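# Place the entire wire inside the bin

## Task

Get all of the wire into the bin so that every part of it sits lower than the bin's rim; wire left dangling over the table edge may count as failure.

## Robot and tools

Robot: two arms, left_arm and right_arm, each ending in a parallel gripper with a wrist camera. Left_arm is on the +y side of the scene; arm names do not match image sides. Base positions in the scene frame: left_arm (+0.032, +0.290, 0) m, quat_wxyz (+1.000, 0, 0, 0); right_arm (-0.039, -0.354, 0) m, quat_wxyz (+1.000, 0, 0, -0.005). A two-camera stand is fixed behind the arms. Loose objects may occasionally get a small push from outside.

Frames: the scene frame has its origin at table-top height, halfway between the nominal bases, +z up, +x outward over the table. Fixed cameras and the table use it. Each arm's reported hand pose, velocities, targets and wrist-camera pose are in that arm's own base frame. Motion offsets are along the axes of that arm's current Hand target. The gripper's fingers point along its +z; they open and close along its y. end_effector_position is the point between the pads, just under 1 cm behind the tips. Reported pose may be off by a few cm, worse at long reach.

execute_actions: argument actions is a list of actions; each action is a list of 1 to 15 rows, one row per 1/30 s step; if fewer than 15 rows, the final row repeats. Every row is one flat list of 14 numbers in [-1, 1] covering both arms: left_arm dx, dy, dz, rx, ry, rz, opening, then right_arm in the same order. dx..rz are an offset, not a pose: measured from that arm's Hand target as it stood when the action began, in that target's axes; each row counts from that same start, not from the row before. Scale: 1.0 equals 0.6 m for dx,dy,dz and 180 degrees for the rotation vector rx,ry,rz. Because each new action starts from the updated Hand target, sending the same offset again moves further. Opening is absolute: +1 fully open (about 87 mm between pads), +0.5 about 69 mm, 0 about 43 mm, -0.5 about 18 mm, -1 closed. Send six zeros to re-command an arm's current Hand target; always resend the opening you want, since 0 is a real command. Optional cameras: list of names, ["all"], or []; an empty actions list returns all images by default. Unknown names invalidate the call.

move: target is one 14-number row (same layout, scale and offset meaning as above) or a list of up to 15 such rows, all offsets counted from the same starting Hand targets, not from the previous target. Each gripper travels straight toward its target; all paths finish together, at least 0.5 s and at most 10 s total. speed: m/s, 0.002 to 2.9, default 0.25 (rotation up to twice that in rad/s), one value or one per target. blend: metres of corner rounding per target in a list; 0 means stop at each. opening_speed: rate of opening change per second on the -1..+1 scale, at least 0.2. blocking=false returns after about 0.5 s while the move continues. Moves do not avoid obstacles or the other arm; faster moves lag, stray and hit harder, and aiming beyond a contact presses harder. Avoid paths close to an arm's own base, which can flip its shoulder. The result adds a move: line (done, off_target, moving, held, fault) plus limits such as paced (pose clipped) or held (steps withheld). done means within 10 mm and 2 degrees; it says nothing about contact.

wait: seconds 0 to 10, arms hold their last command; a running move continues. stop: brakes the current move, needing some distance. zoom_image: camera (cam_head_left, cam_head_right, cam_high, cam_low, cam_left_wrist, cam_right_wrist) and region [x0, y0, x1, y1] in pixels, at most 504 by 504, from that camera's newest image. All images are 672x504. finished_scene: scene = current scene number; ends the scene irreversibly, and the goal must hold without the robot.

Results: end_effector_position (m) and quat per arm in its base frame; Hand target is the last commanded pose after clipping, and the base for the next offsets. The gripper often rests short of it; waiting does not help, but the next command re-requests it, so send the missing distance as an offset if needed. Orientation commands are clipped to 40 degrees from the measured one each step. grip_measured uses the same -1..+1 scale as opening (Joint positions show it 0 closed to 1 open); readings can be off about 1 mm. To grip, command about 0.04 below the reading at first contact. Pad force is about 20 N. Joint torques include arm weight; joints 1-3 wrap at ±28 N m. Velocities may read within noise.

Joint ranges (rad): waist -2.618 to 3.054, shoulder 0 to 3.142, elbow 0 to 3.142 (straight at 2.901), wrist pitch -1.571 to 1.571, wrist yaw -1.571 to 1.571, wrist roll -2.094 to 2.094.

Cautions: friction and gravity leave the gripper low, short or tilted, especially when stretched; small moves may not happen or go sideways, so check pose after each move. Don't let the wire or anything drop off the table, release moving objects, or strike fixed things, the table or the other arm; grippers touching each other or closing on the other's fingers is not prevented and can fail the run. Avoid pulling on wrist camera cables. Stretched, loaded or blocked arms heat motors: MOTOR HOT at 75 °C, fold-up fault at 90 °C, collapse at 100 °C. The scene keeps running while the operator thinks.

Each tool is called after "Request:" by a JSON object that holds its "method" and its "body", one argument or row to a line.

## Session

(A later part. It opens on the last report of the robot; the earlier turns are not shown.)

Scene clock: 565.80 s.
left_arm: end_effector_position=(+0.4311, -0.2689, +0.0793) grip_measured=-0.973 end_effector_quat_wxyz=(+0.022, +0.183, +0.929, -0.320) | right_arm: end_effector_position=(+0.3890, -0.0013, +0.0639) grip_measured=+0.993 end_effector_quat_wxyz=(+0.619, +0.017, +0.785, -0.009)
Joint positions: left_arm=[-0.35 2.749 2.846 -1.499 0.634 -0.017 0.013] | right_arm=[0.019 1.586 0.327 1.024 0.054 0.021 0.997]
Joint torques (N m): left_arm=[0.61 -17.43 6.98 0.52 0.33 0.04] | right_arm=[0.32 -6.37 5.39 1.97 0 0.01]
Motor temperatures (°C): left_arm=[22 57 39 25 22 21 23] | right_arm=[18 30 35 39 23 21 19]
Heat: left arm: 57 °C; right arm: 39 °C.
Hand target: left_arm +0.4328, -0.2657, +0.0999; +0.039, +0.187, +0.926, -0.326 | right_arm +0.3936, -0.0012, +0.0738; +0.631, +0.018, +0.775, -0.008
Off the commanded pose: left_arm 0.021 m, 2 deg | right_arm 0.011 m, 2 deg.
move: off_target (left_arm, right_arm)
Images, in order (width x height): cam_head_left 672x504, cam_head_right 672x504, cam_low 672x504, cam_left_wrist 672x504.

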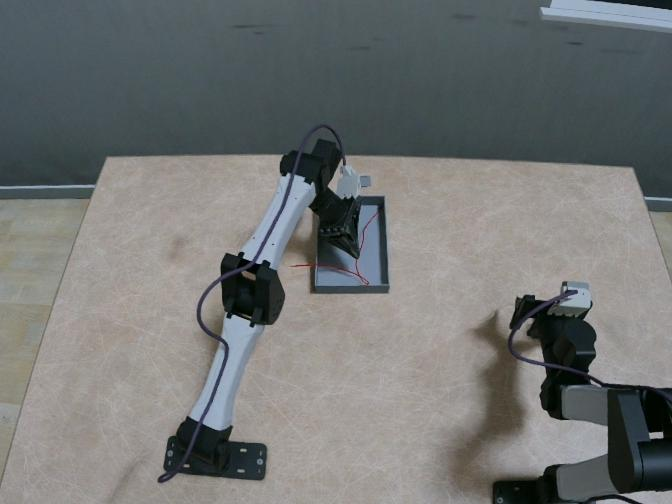

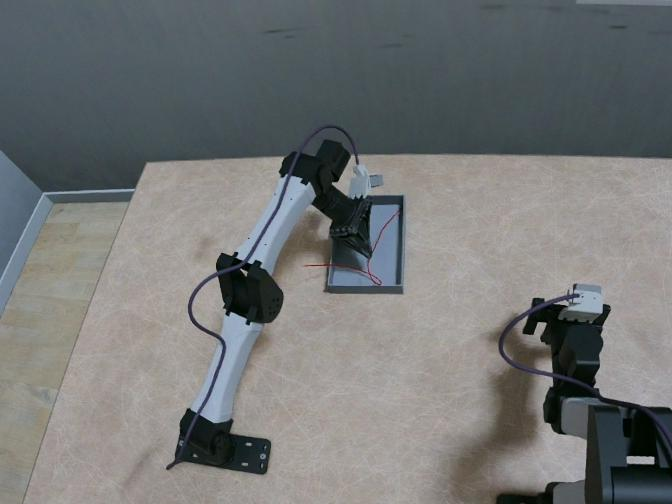

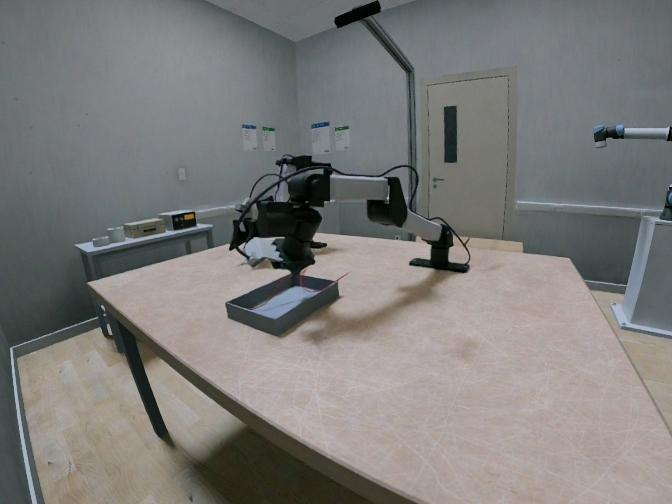

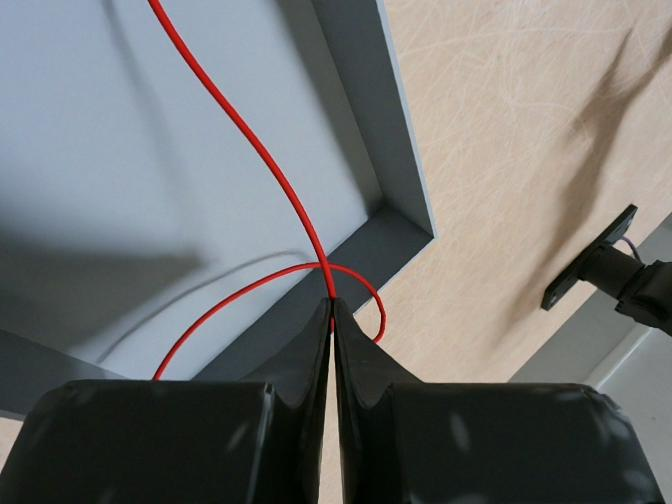

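Request:
{"method": "move", "body": {
  "target": [
    [-0.0392,-0.0265,0.0298,-0.03,0,-0.1226,-1,0,0,0,0,0,0,1],
    [-0.0213,0.0275,0.1018,-0.0757,-0.0015,-0.1226,-1,0,0,0,0,0,0,1]
  ],
  "speed": 0.1,
  "blend": [0.01,0],
  "cameras": ["cam_head_left","cam_head_right","cam_low","cam_left_wrist"]
}}

Request:
{"method": "zoom_image", "body": {
  "camera": "cam_low",
  "region": [200, 120, 420, 340]
}}

Request:
{"method": "zoom_image", "body": {
  "camera": "cam_head_left",
  "region": [310, 140, 430, 310]
}}

Request:
{"method": "zoom_image", "body": {
  "camera": "cam_head_right",
  "region": [320, 140, 440, 310]
}}

Scene clock: 598.20 s.
left_arm: end_effector_position=(+0.4436, -0.2916, +0.0459) grip_measured=-0.973 end_effector_quat_wxyz=(+0.011, -0.007, +0.974, -0.227) | right_arm: end_effector_position=(+0.3890, -0.0013, +0.0639) grip_measured=+0.993 end_effector_quat_wxyz=(+0.619, +0.017, +0.785, -0.009)
Joint positions: left_arm=[-0.418 2.794 2.846 -1.402 0.405 -0.478 0.013] | right_arm=[0.019 1.586 0.327 1.024 0.054 0.021 0.997]
Joint torques (N m): left_arm=[-0.94 -13.26 7.66 0.89 0.08 -0.14] | right_arm=[0.29 -6.32 5.34 1.96 -0.01 0.02]
Motor temperatures (°C): left_arm=[22 58 39 24 22 21 23] | right_arm=[18 30 35 39 23 21 19]
Heat: left arm: 58 °C; right arm: 39 °C.
Hand target: left_arm +0.4477, -0.2958, +0.0447; +0.000, +0.001, +0.976, -0.216 | right_arm +0.3936, -0.0012, +0.0738; +0.631, +0.018, +0.775, -0.008
Off the commanded pose: left_arm 0.006 m, 2 deg | right_arm 0.011 m, 2 deg.
elbow stopped short (left arm): the move would have taken joint 3 (elbow) straighter than the controller allows.
move: off_target (right_arm)
Images, in order (width x height): cam_head_left 672x504, cam_head_right 672x504, cam_low 672x504, cam_left_wrist 672x504.

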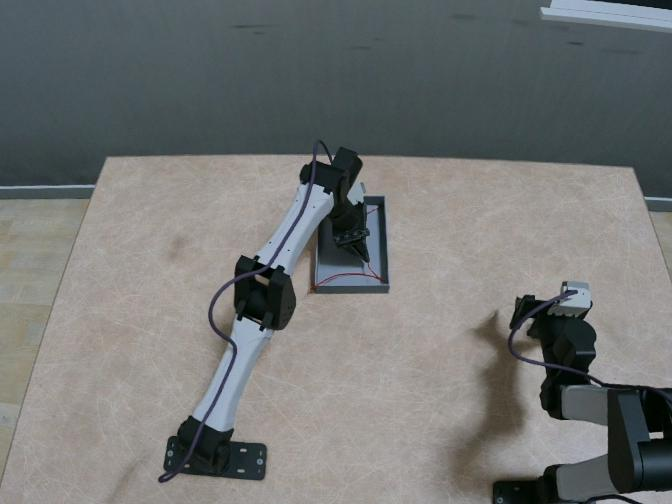

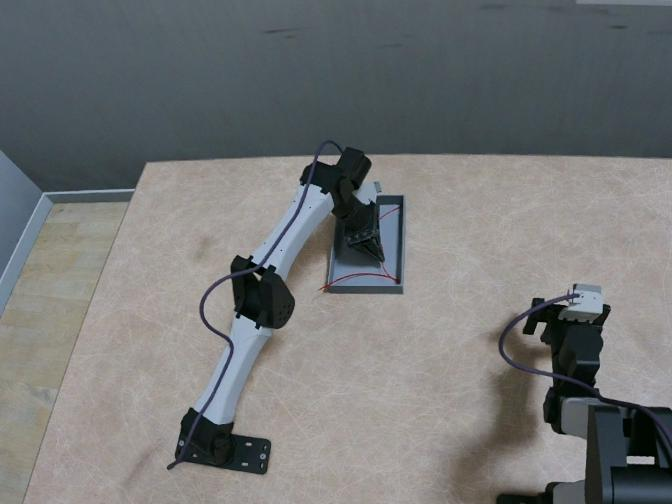

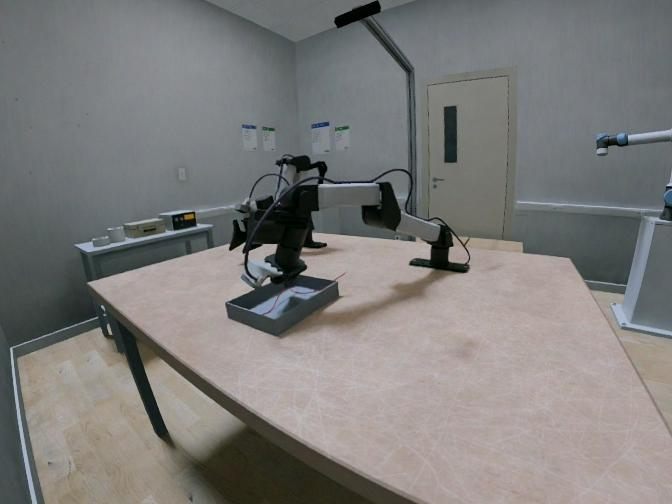

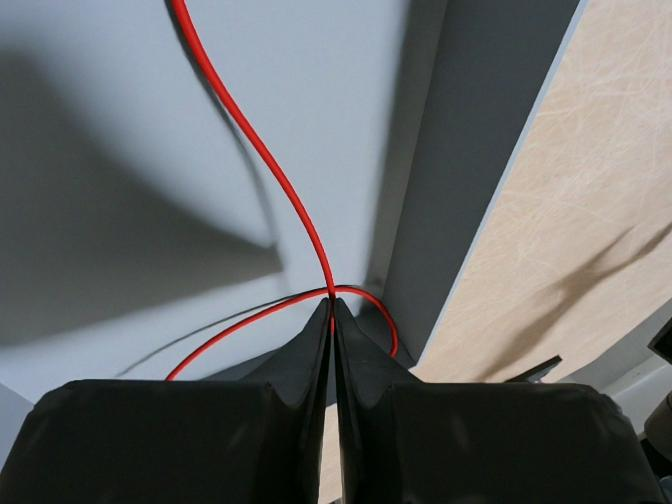

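Scaled by 2.291.

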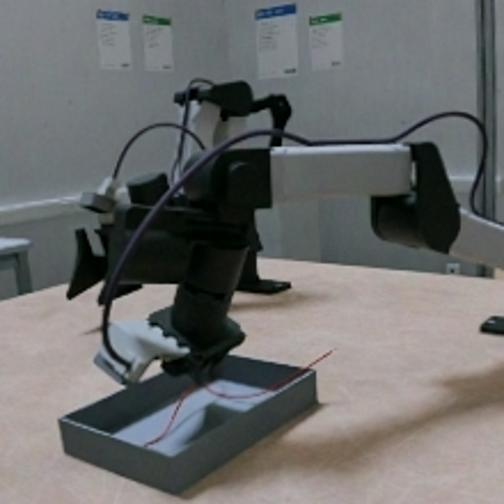

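Scaled by 2.965.

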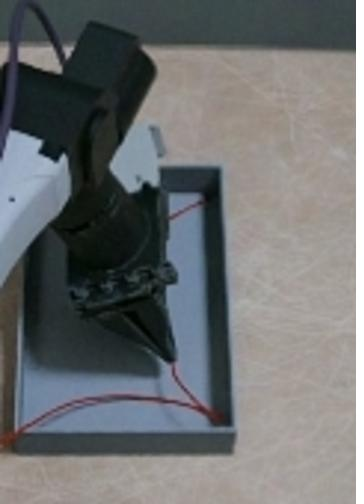

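Scaled by 2.965.

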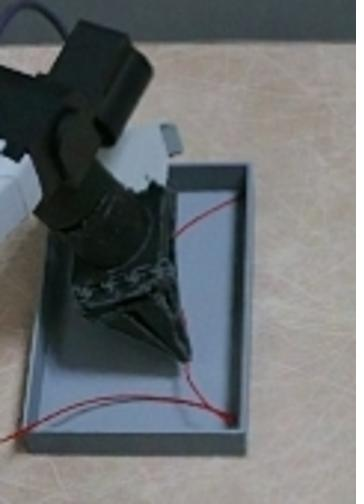

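Request:
{"method": "move", "body": {
  "target": [
    [0,0.0155,0.0332,0,0,0,-1,0,0,0,0,0,0,1],
    [0,0.0155,0.0332,0,0,0,-0.7,0,0,0,0,0,0,1]
  ],
  "speed": 0.05,
  "opening_speed": 0.3,
  "cameras": ["cam_head_left","cam_head_right","cam_low","cam_left_wrist"]
}}

Request:
{"method": "zoom_image", "body": {
  "camera": "cam_low",
  "region": [200, 120, 420, 340]
}}

Request:
{"method": "zoom_image", "body": {
  "camera": "cam_head_left",
  "region": [310, 140, 430, 310]
}}

Request:
{"method": "zoom_image", "body": {
  "camera": "cam_head_right",
  "region": [320, 140, 440, 310]
}}

Scene clock: 608.53 s.
left_arm: end_effector_position=(+0.4446, -0.2917, +0.0254) grip_measured=-0.701 end_effector_quat_wxyz=(+0.002, -0.009, +0.975, -0.221) | right_arm: end_effector_position=(+0.3890, -0.0013, +0.0639) grip_measured=+0.993 end_effector_quat_wxyz=(+0.619, +0.017, +0.785, -0.009)
Joint positions: left_arm=[-0.418 2.835 2.846 -1.384 0.402 -0.478 0.15] | right_arm=[0.019 1.586 0.327 1.024 0.054 0.021 0.997]
Joint torques (N m): left_arm=[-0.98 -13.34 7.68 0.86 0.07 0.01] | right_arm=[0.32 -6.37 5.37 1.98 0 0.02]
Motor temperatures (°C): left_arm=[22 57 39 24 22 21 23] | right_arm=[18 30 35 39 23 21 19]
Heat: left arm: 57 °C; right arm: 39 °C.
Hand target: left_arm +0.4477, -0.2958, +0.0227; +0.000, +0.001, +0.976, -0.216 | right_arm +0.3936, -0.0012, +0.0738; +0.631, +0.018, +0.775, -0.008
Off the commanded pose: left_arm 0.006 m, 1 deg | right_arm 0.011 m, 2 deg.
elbow stopped short (left arm): the move would have taken joint 3 (elbow) straighter than the controller allows.
move: off_target (right_arm)
Images, in order (width x height): cam_head_left 672x504, cam_head_right 672x504, cam_low 672x504, cam_left_wrist 672x504.

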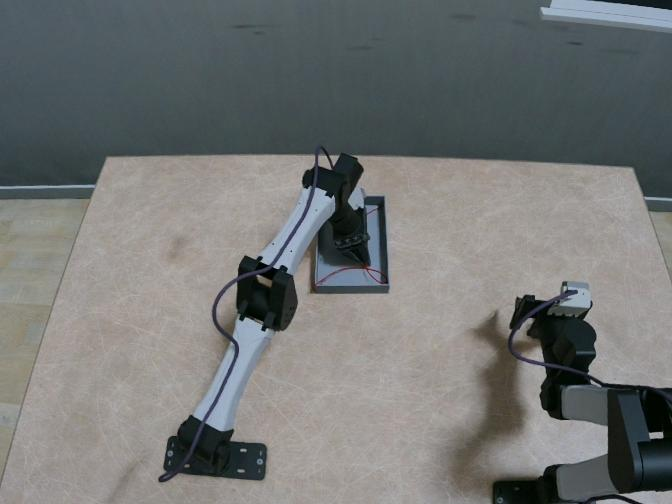

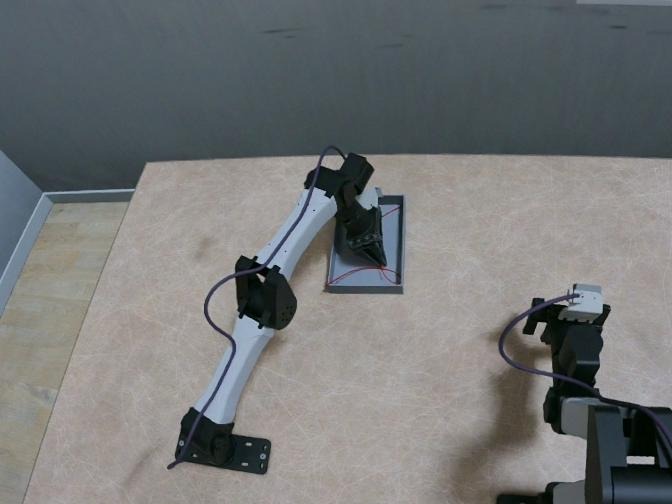

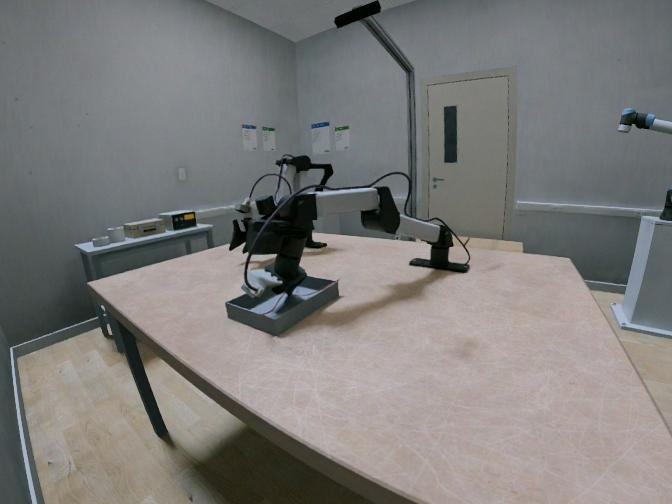

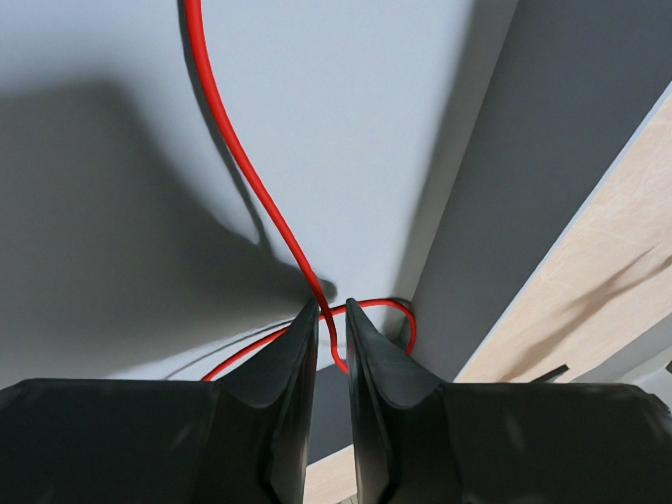

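Scaled by 2.291.

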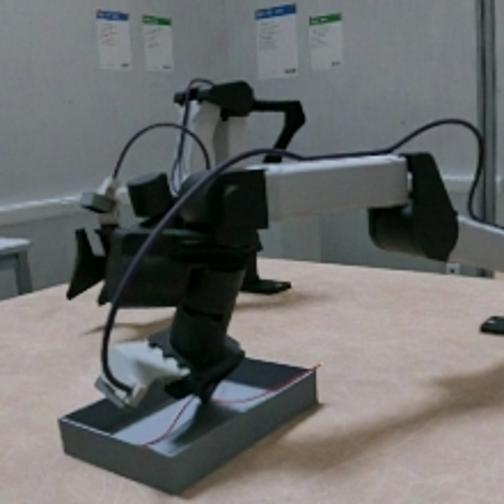

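Scaled by 2.965.

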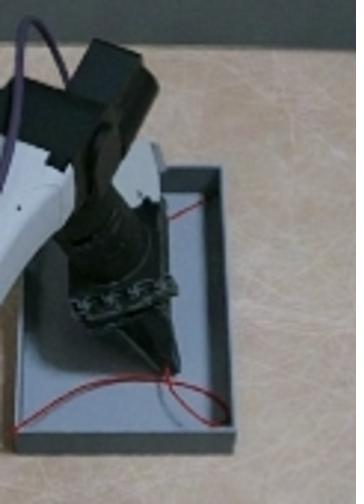

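Scaled by 2.965.

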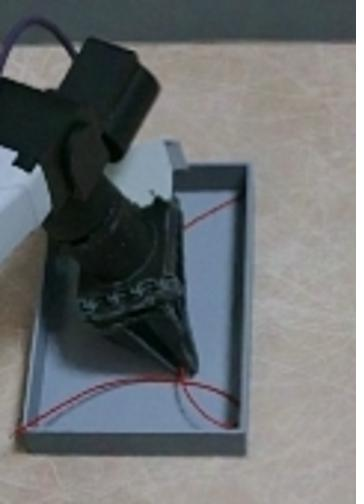

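Request:
{"method": "move", "body": {
  "target": [
    [0,-0.01,-0.3,0,0,0,-0.7,0,0,0,0,0,0,1]
  ],
  "speed": 0.12,
  "cameras": ["cam_head_left","cam_head_right","cam_low","cam_left_wrist","cam_high"]
}}

Request:
{"method": "zoom_image", "body": {
  "camera": "cam_low",
  "region": [200, 220, 370, 350]
}}

Request:
{"method": "zoom_image", "body": {
  "camera": "cam_head_left",
  "region": [300, 180, 420, 310]
}}

Request:
{"method": "zoom_image", "body": {
  "camera": "cam_head_right",
  "region": [310, 180, 430, 310]
}}

Request:
{"method": "zoom_image", "body": {
  "camera": "cam_high",
  "region": [260, 240, 390, 380]
}}

Scene clock: 619.67 s.
left_arm: end_effector_position=(+0.4502, -0.2277, +0.1730) grip_measured=-0.701 end_effector_quat_wxyz=(+0.091, -0.033, +0.961, -0.259) | right_arm: end_effector_position=(+0.3890, -0.0013, +0.0639) grip_measured=+0.993 end_effector_quat_wxyz=(+0.619, +0.017, +0.785, -0.009)
Joint positions: left_arm=[-0.29 2.534 2.852 -1.523 0.43 -0.439 0.15] | right_arm=[0.019 1.586 0.327 1.024 0.054 0.021 0.997]
Joint torques (N m): left_arm=[0.21 -15.27 6.65 0.89 0.25 0.02] | right_arm=[0.29 -6.37 5.34 1.97 -0.01 0.02]
Motor temperatures (°C): left_arm=[22 58 39 24 22 21 22] | right_arm=[18 30 35 39 23 21 19]
Heat: left arm: 58 °C; right arm: 39 °C.
Hand target: left_arm +0.4476, -0.2253, +0.1885; +0.000, +0.001, +0.976, -0.216 | right_arm +0.3936, -0.0012, +0.0738; +0.631, +0.018, +0.775, -0.008
Off the commanded pose: left_arm 0.016 m, 12 deg | right_arm 0.011 m, 2 deg.
elbow stopped short (left arm): the move would have taken joint 3 (elbow) straighter than the controller allows.
move: off_target (left_arm, right_arm)
Images, in order (width x height): cam_head_left 672x504, cam_head_right 672x504, cam_high 672x504, cam_low 672x504, cam_left_wrist 672x504.

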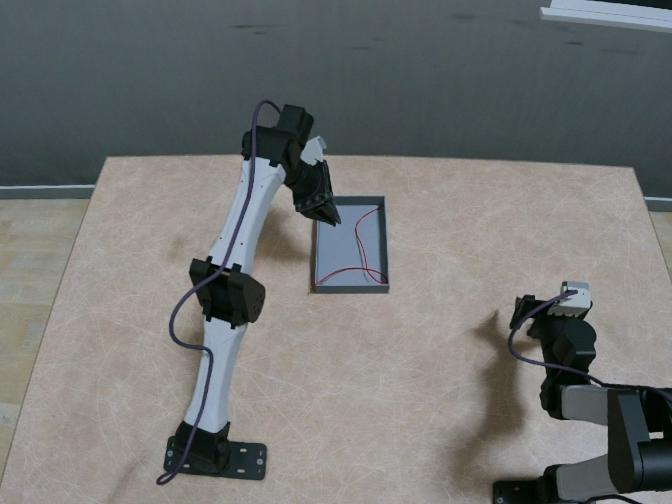

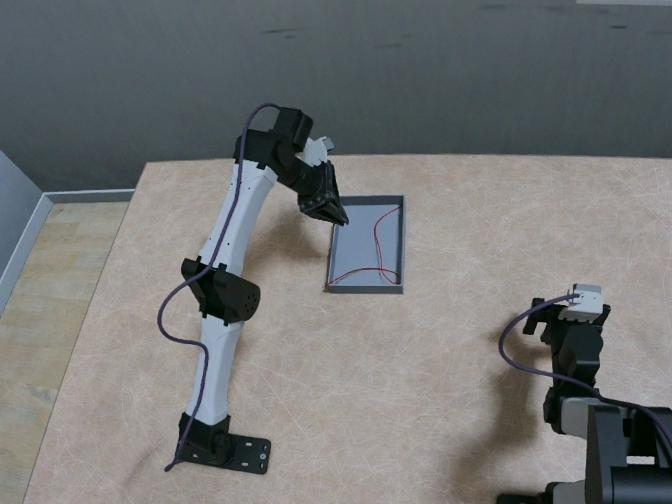

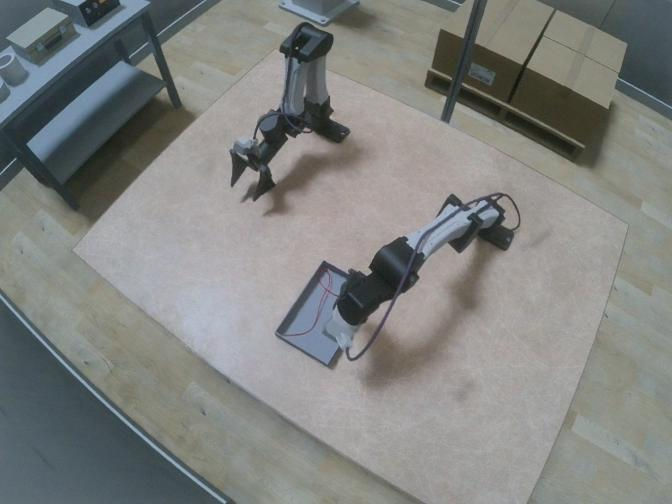

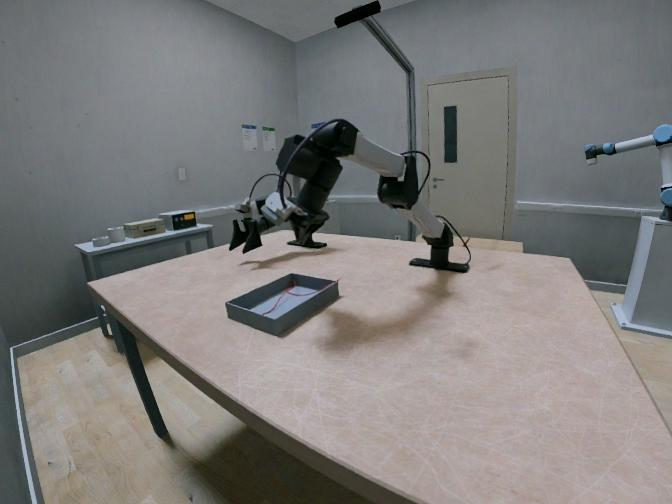

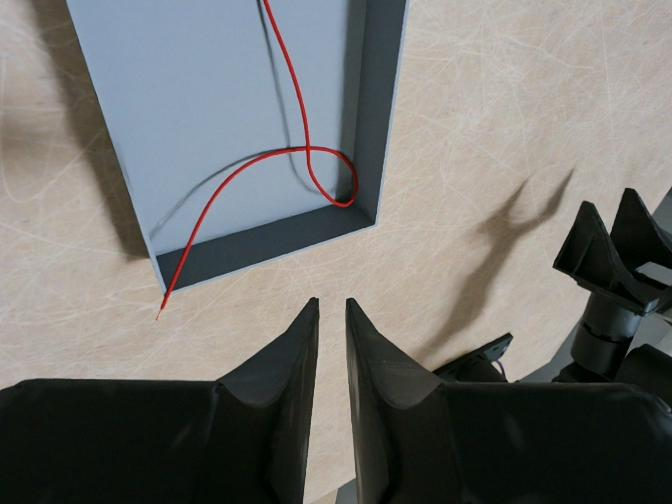

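Scaled by 2.965.

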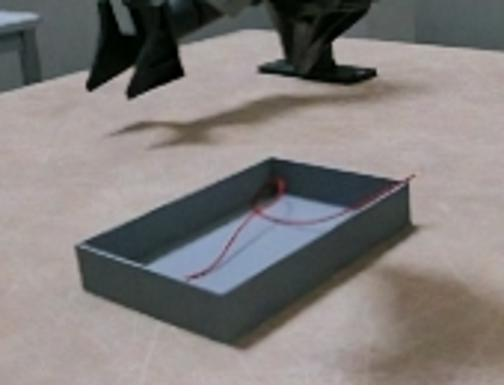

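Scaled by 3.877.

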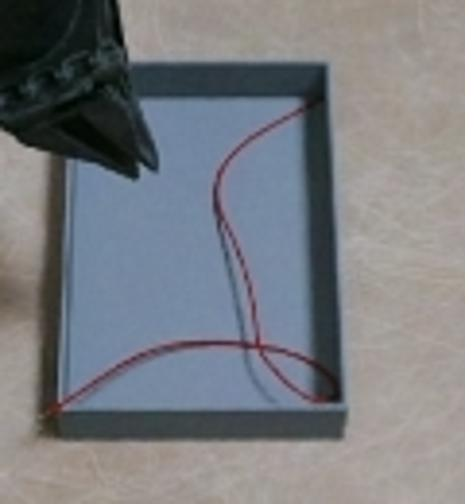

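Scaled by 3.877.

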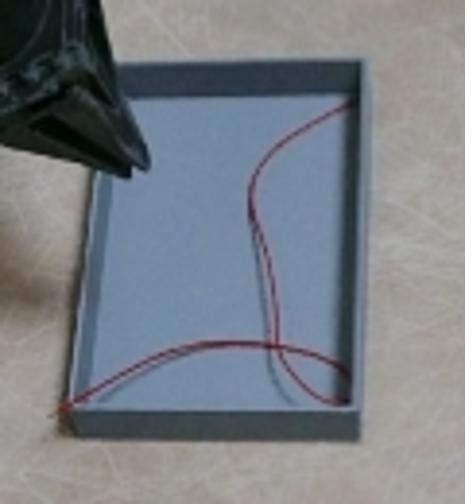

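Scaled by 3.600.

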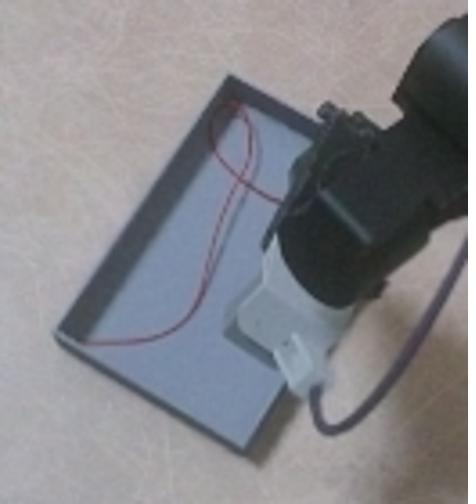

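Request:
{"method": "move", "body": {
  "target": [0.005,0.0065,0.16,-0.1284,-0.0958,0.3855,-0.4,0,0,0,0,0,0,1],
  "speed": 0.15,
  "cameras": ["cam_head_left","cam_head_right","cam_low","cam_left_wrist"]
}}

Request:
{"method": "zoom_image", "body": {
  "camera": "cam_head_left",
  "region": [300, 180, 420, 310]
}}

Request:
{"method": "zoom_image", "body": {
  "camera": "cam_head_right",
  "region": [310, 180, 430, 310]
}}

Scene clock: 651.73 s.
left_arm: end_effector_position=(+0.4446, -0.2601, +0.0865) grip_measured=-0.400 end_effector_quat_wxyz=(+0.243, +0.517, +0.821, +0.008) | right_arm: end_effector_position=(+0.3890, -0.0013, +0.0639) grip_measured=+0.993 end_effector_quat_wxyz=(+0.619, +0.017, +0.785, -0.009)
Joint positions: left_arm=[-0.58 2.205 1.952 -0.828 -0.023 0.551 0.3] | right_arm=[0.019 1.586 0.327 1.024 0.054 0.021 0.997]
Joint torques (N m): left_arm=[-0.83 -14.94 5.68 1.38 -0.12 -0.02] | right_arm=[0.32 -6.35 5.35 1.97 0 0.02]
Motor temperatures (°C): left_arm=[22 62 38 24 22 21 22] | right_arm=[18 30 35 39 23 21 19]
Heat: left arm: 62 °C; right arm: 39 °C.
Hand target: left_arm +0.4448, -0.2623, +0.0998; +0.259, +0.520, +0.814, +0.012 | right_arm +0.3936, -0.0012, +0.0738; +0.631, +0.018, +0.775, -0.008
Off the commanded pose: left_arm 0.013 m, 2 deg | right_arm 0.011 m, 2 deg.
move: off_target (left_arm, right_arm)
Images, in order (width x height): cam_head_left 672x504, cam_head_right 672x504, cam_low 672x504, cam_left_wrist 672x504.

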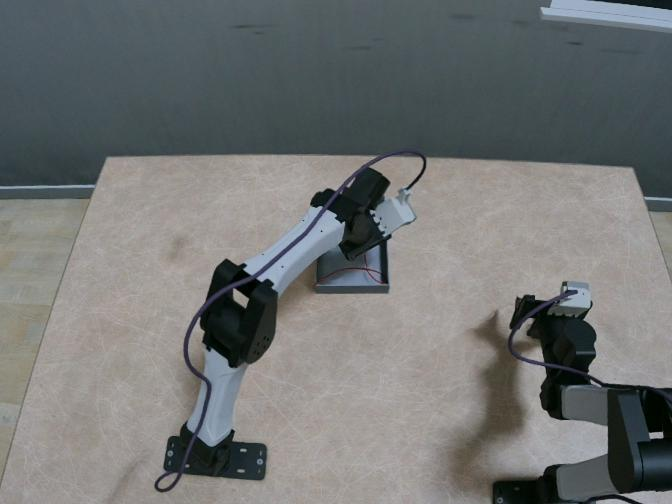

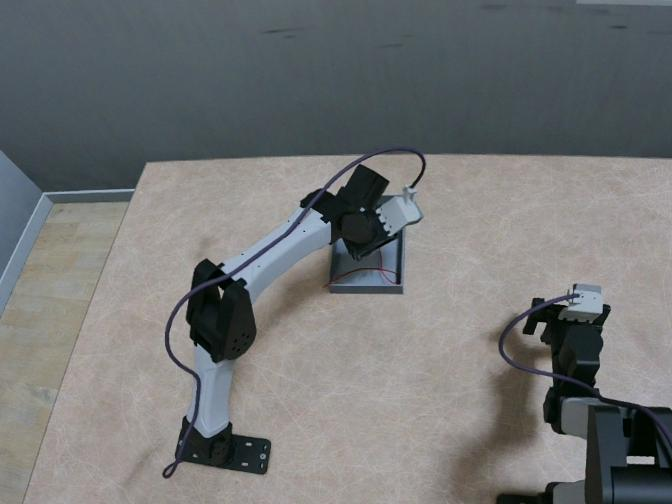

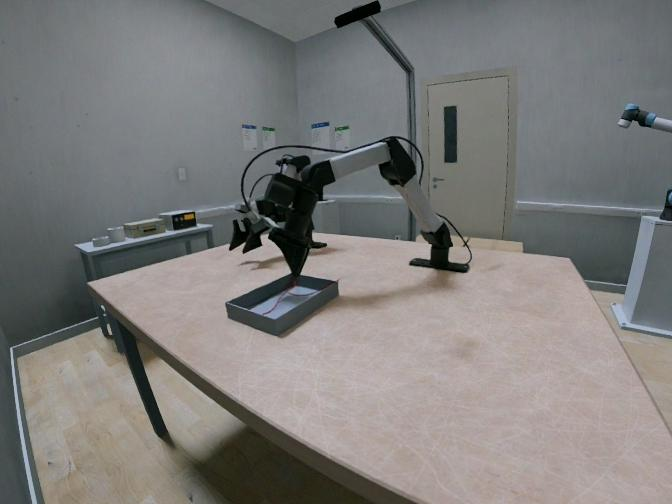

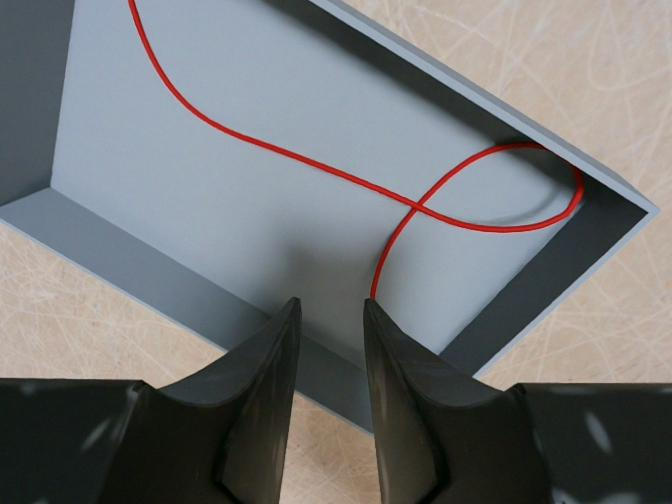

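Scaled by 3.877.

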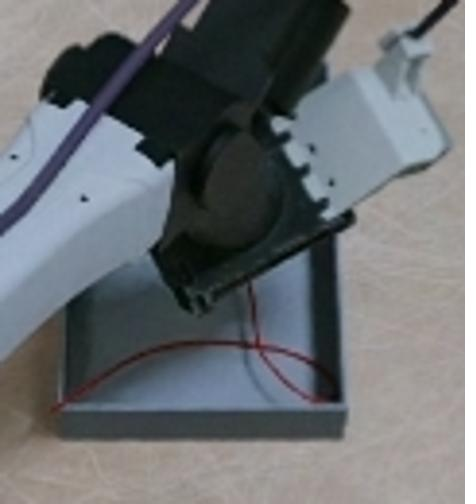

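Scaled by 3.877.

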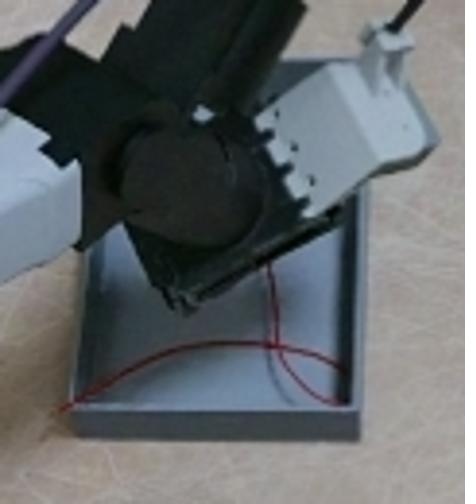

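Request:
{"method": "move", "body": {
  "target": [0.032,-0.024,0.04,0,0,0,-0.4,0,0,0,0,0,0,1],
  "speed": 0.08,
  "cameras": ["cam_head_left","cam_low","cam_left_wrist"]
}}

Request:
{"method": "zoom_image", "body": {
  "camera": "cam_low",
  "region": [200, 220, 370, 350]
}}

Scene clock: 673.03 s.
left_arm: end_effector_position=(+0.4363, -0.2543, +0.0541) grip_measured=-0.400 end_effector_quat_wxyz=(+0.242, +0.517, +0.821, +0.009) | right_arm: end_effector_position=(+0.3890, -0.0013, +0.0639) grip_measured=+0.993 end_effector_quat_wxyz=(+0.619, +0.017, +0.785, -0.009)
Joint positions: left_arm=[-0.58 2.174 1.773 -0.681 -0.025 0.551 0.3] | right_arm=[0.019 1.586 0.327 1.024 0.054 0.021 0.997]
Joint torques (N m): left_arm=[-1.14 -14.52 5.79 1.33 -0.08 -0.06] | right_arm=[0.28 -6.38 5.38 1.98 0 0.02]
Motor temperatures (°C): left_arm=[22 60 37 24 22 21 22] | right_arm=[18 29 35 40 23 21 19]
Heat: left arm: 60 °C; right arm: 40 °C.
Hand target: left_arm +0.4368, -0.2584, +0.0670; +0.259, +0.520, +0.814, +0.012 | right_arm +0.3936, -0.0012, +0.0738; +0.631, +0.018, +0.775, -0.008
Off the commanded pose: left_arm 0.014 m, 2 deg | right_arm 0.011 m, 2 deg.
move: off_target (left_arm, right_arm)
Images, in order (width x height): cam_head_left 672x504, cam_low 672x504, cam_left_wrist 672x504.

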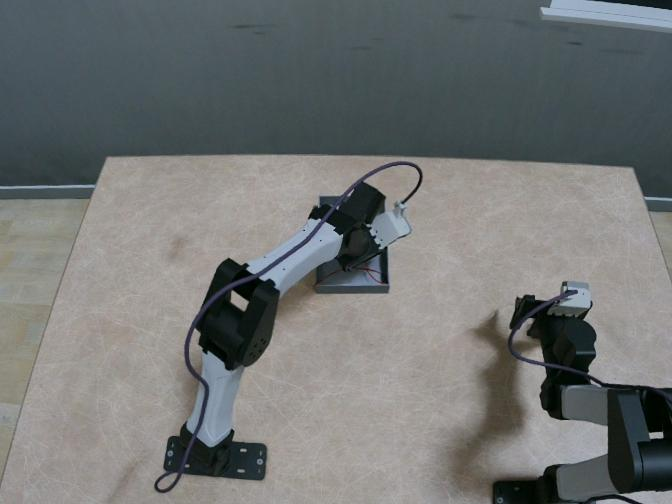

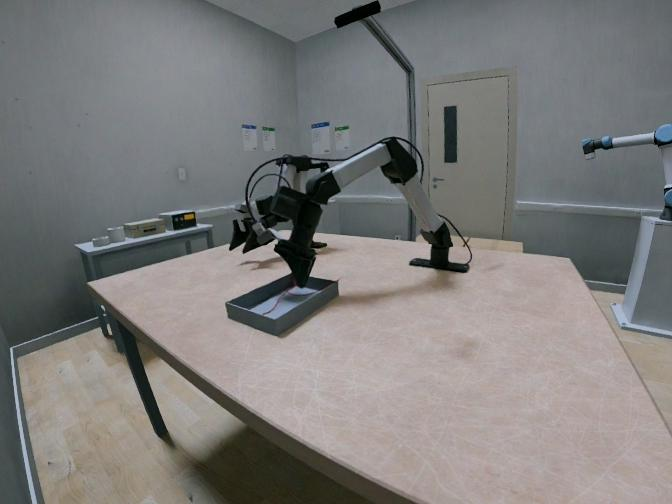

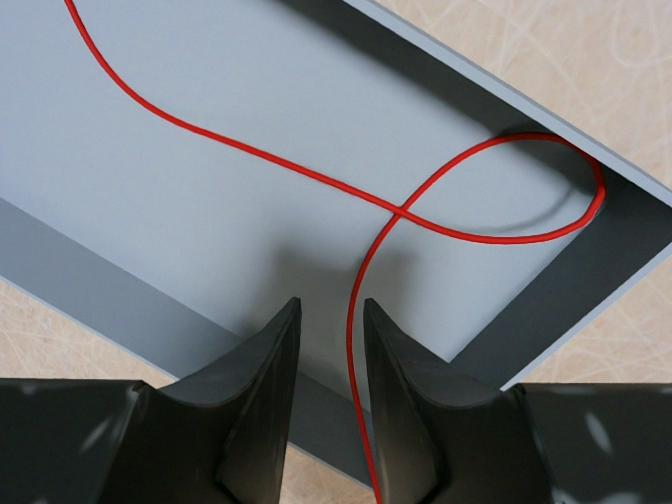

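Scaled by 2.965.

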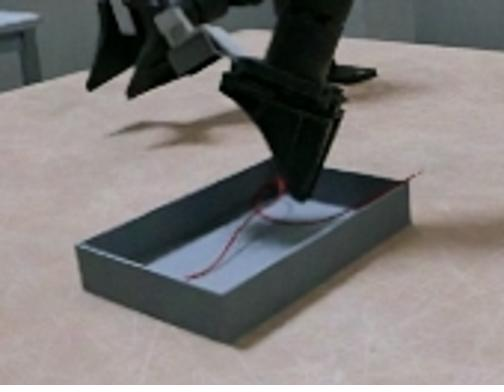

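Request:
{"method": "move", "body": {
  "target": [0.018,-0.015,0.0267,0,0,0,-0.4,0,0,0,0,0,0,1],
  "speed": 0.06,
  "cameras": ["cam_low","cam_left_wrist"]
}}

Request:
{"method": "zoom_image", "body": {
  "camera": "cam_low",
  "region": [200, 220, 370, 350]
}}

Scene clock: 679.07 s.
left_arm: end_effector_position=(+0.4318, -0.2533, +0.0341) grip_measured=-0.400 end_effector_quat_wxyz=(+0.243, +0.519, +0.820, +0.009) | right_arm: end_effector_position=(+0.3890, -0.0013, +0.0639) grip_measured=+0.993 end_effector_quat_wxyz=(+0.619, +0.017, +0.785, -0.009)
Joint positions: left_arm=[-0.583 2.172 1.688 -0.597 -0.027 0.551 0.3] | right_arm=[0.019 1.586 0.327 1.024 0.054 0.021 0.997]
Joint torques (N m): left_arm=[-1.06 -14.31 5.75 1.37 -0.11 -0.08] | right_arm=[0.28 -6.38 5.35 1.97 -0.01 0.03]
Motor temperatures (°C): left_arm=[22 61 36 25 22 21 22] | right_arm=[18 29 35 40 23 21 19]
Heat: left arm: 61 °C; right arm: 40 °C.
Hand target: left_arm +0.4327, -0.2573, +0.0461; +0.259, +0.520, +0.814, +0.012 | right_arm +0.3936, -0.0012, +0.0738; +0.631, +0.018, +0.775, -0.008
Off the commanded pose: left_arm 0.013 m, 2 deg | right_arm 0.011 m, 2 deg.
move: off_target (left_arm, right_arm)
Images, in order (width x height): cam_low 672x504, cam_left_wrist 672x504.

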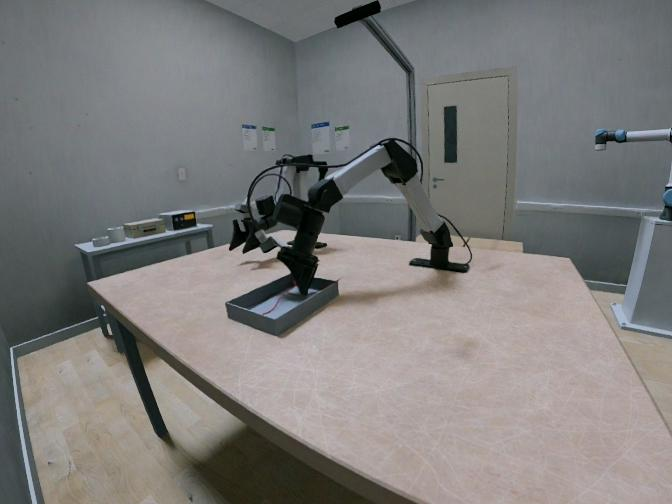

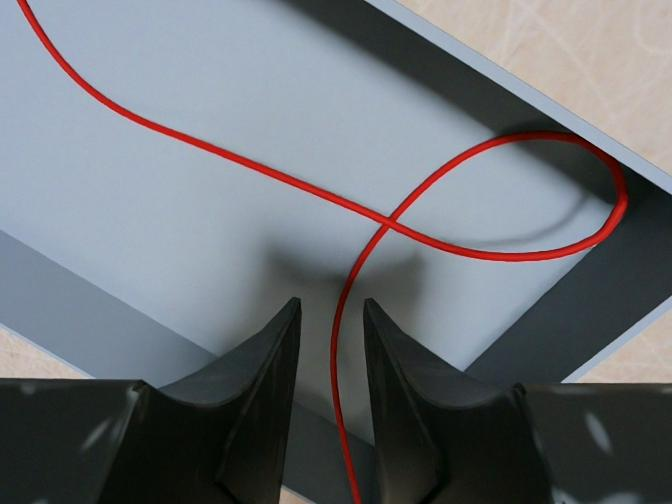

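Scaled by 2.965.

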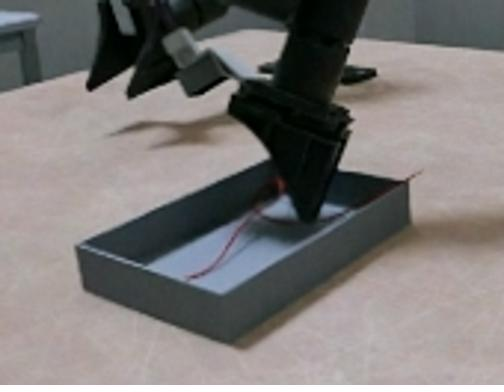

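Request:
{"method": "move", "body": {
  "target": [
    [0.005,-0.004,0.011,0,0,0,-0.4,0,0,0,0,0,0,1],
    [0.005,-0.004,0.011,0,0,0,-1,0,0,0,0,0,0,1]
  ],
  "speed": 0.05,
  "opening_speed": 0.7,
  "cameras": ["cam_low","cam_left_wrist"]
}}

Request:
{"method": "zoom_image", "body": {
  "camera": "cam_low",
  "region": [200, 220, 370, 350]
}}

Scene clock: 684.60 s.
left_arm: end_effector_position=(+0.4327, -0.2538, +0.0304) grip_measured=-0.976 end_effector_quat_wxyz=(+0.247, +0.518, +0.819, +0.009) | right_arm: end_effector_position=(+0.3890, -0.0013, +0.0639) grip_measured=+0.993 end_effector_quat_wxyz=(+0.619, +0.017, +0.785, -0.009)
Joint positions: left_arm=[-0.583 2.172 1.67 -0.57 -0.027 0.551 0.012] | right_arm=[0.019 1.586 0.327 1.024 0.054 0.021 0.997]
Joint torques (N m): left_arm=[-1.2 -13.57 5.65 1.36 -0.1 -0.1] | right_arm=[0.28 -6.41 5.35 1.97 0 0.02]
Motor temperatures (°C): left_arm=[22 60 36 25 22 21 22] | right_arm=[18 29 35 40 23 21 19]
Heat: left arm: 60 °C; right arm: 40 °C.
Hand target: left_arm +0.4326, -0.2575, +0.0385; +0.259, +0.520, +0.814, +0.012 | right_arm +0.3936, -0.0012, +0.0738; +0.631, +0.018, +0.775, -0.008
Off the commanded pose: left_arm 0.009 m, 1 deg | right_arm 0.011 m, 2 deg.
move: off_target (right_arm)
Images, in order (width x height): cam_low 672x504, cam_left_wrist 672x504.

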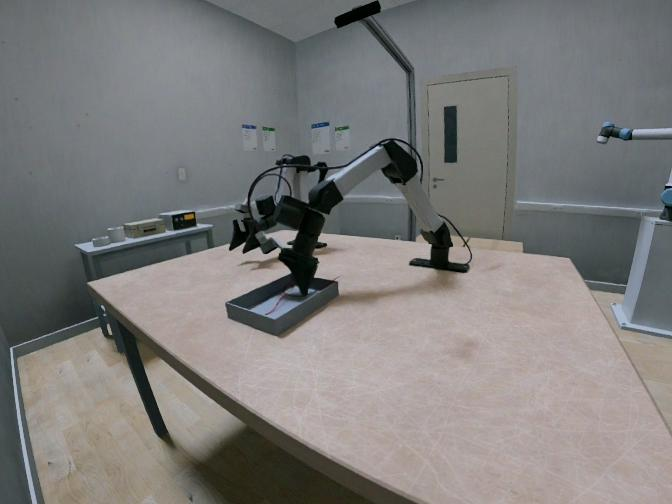

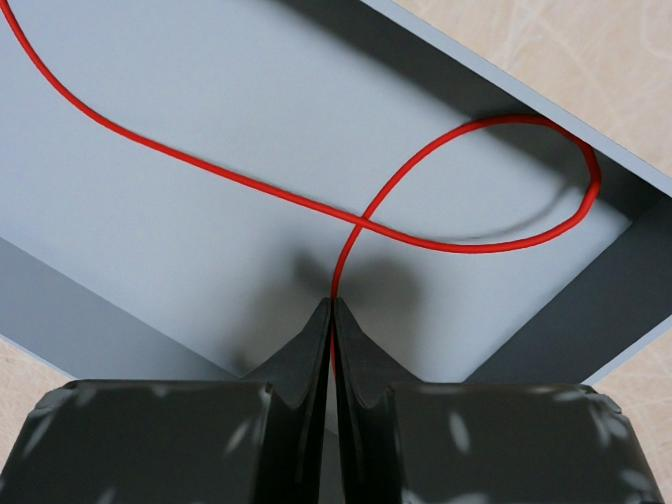

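Scaled by 2.965.

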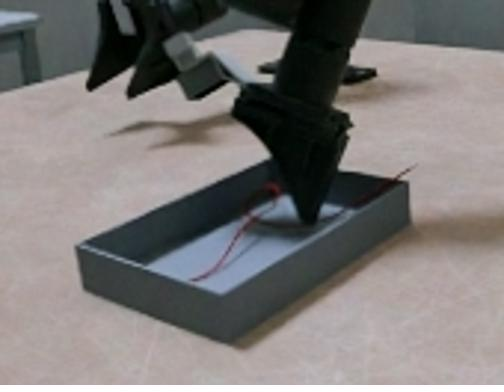

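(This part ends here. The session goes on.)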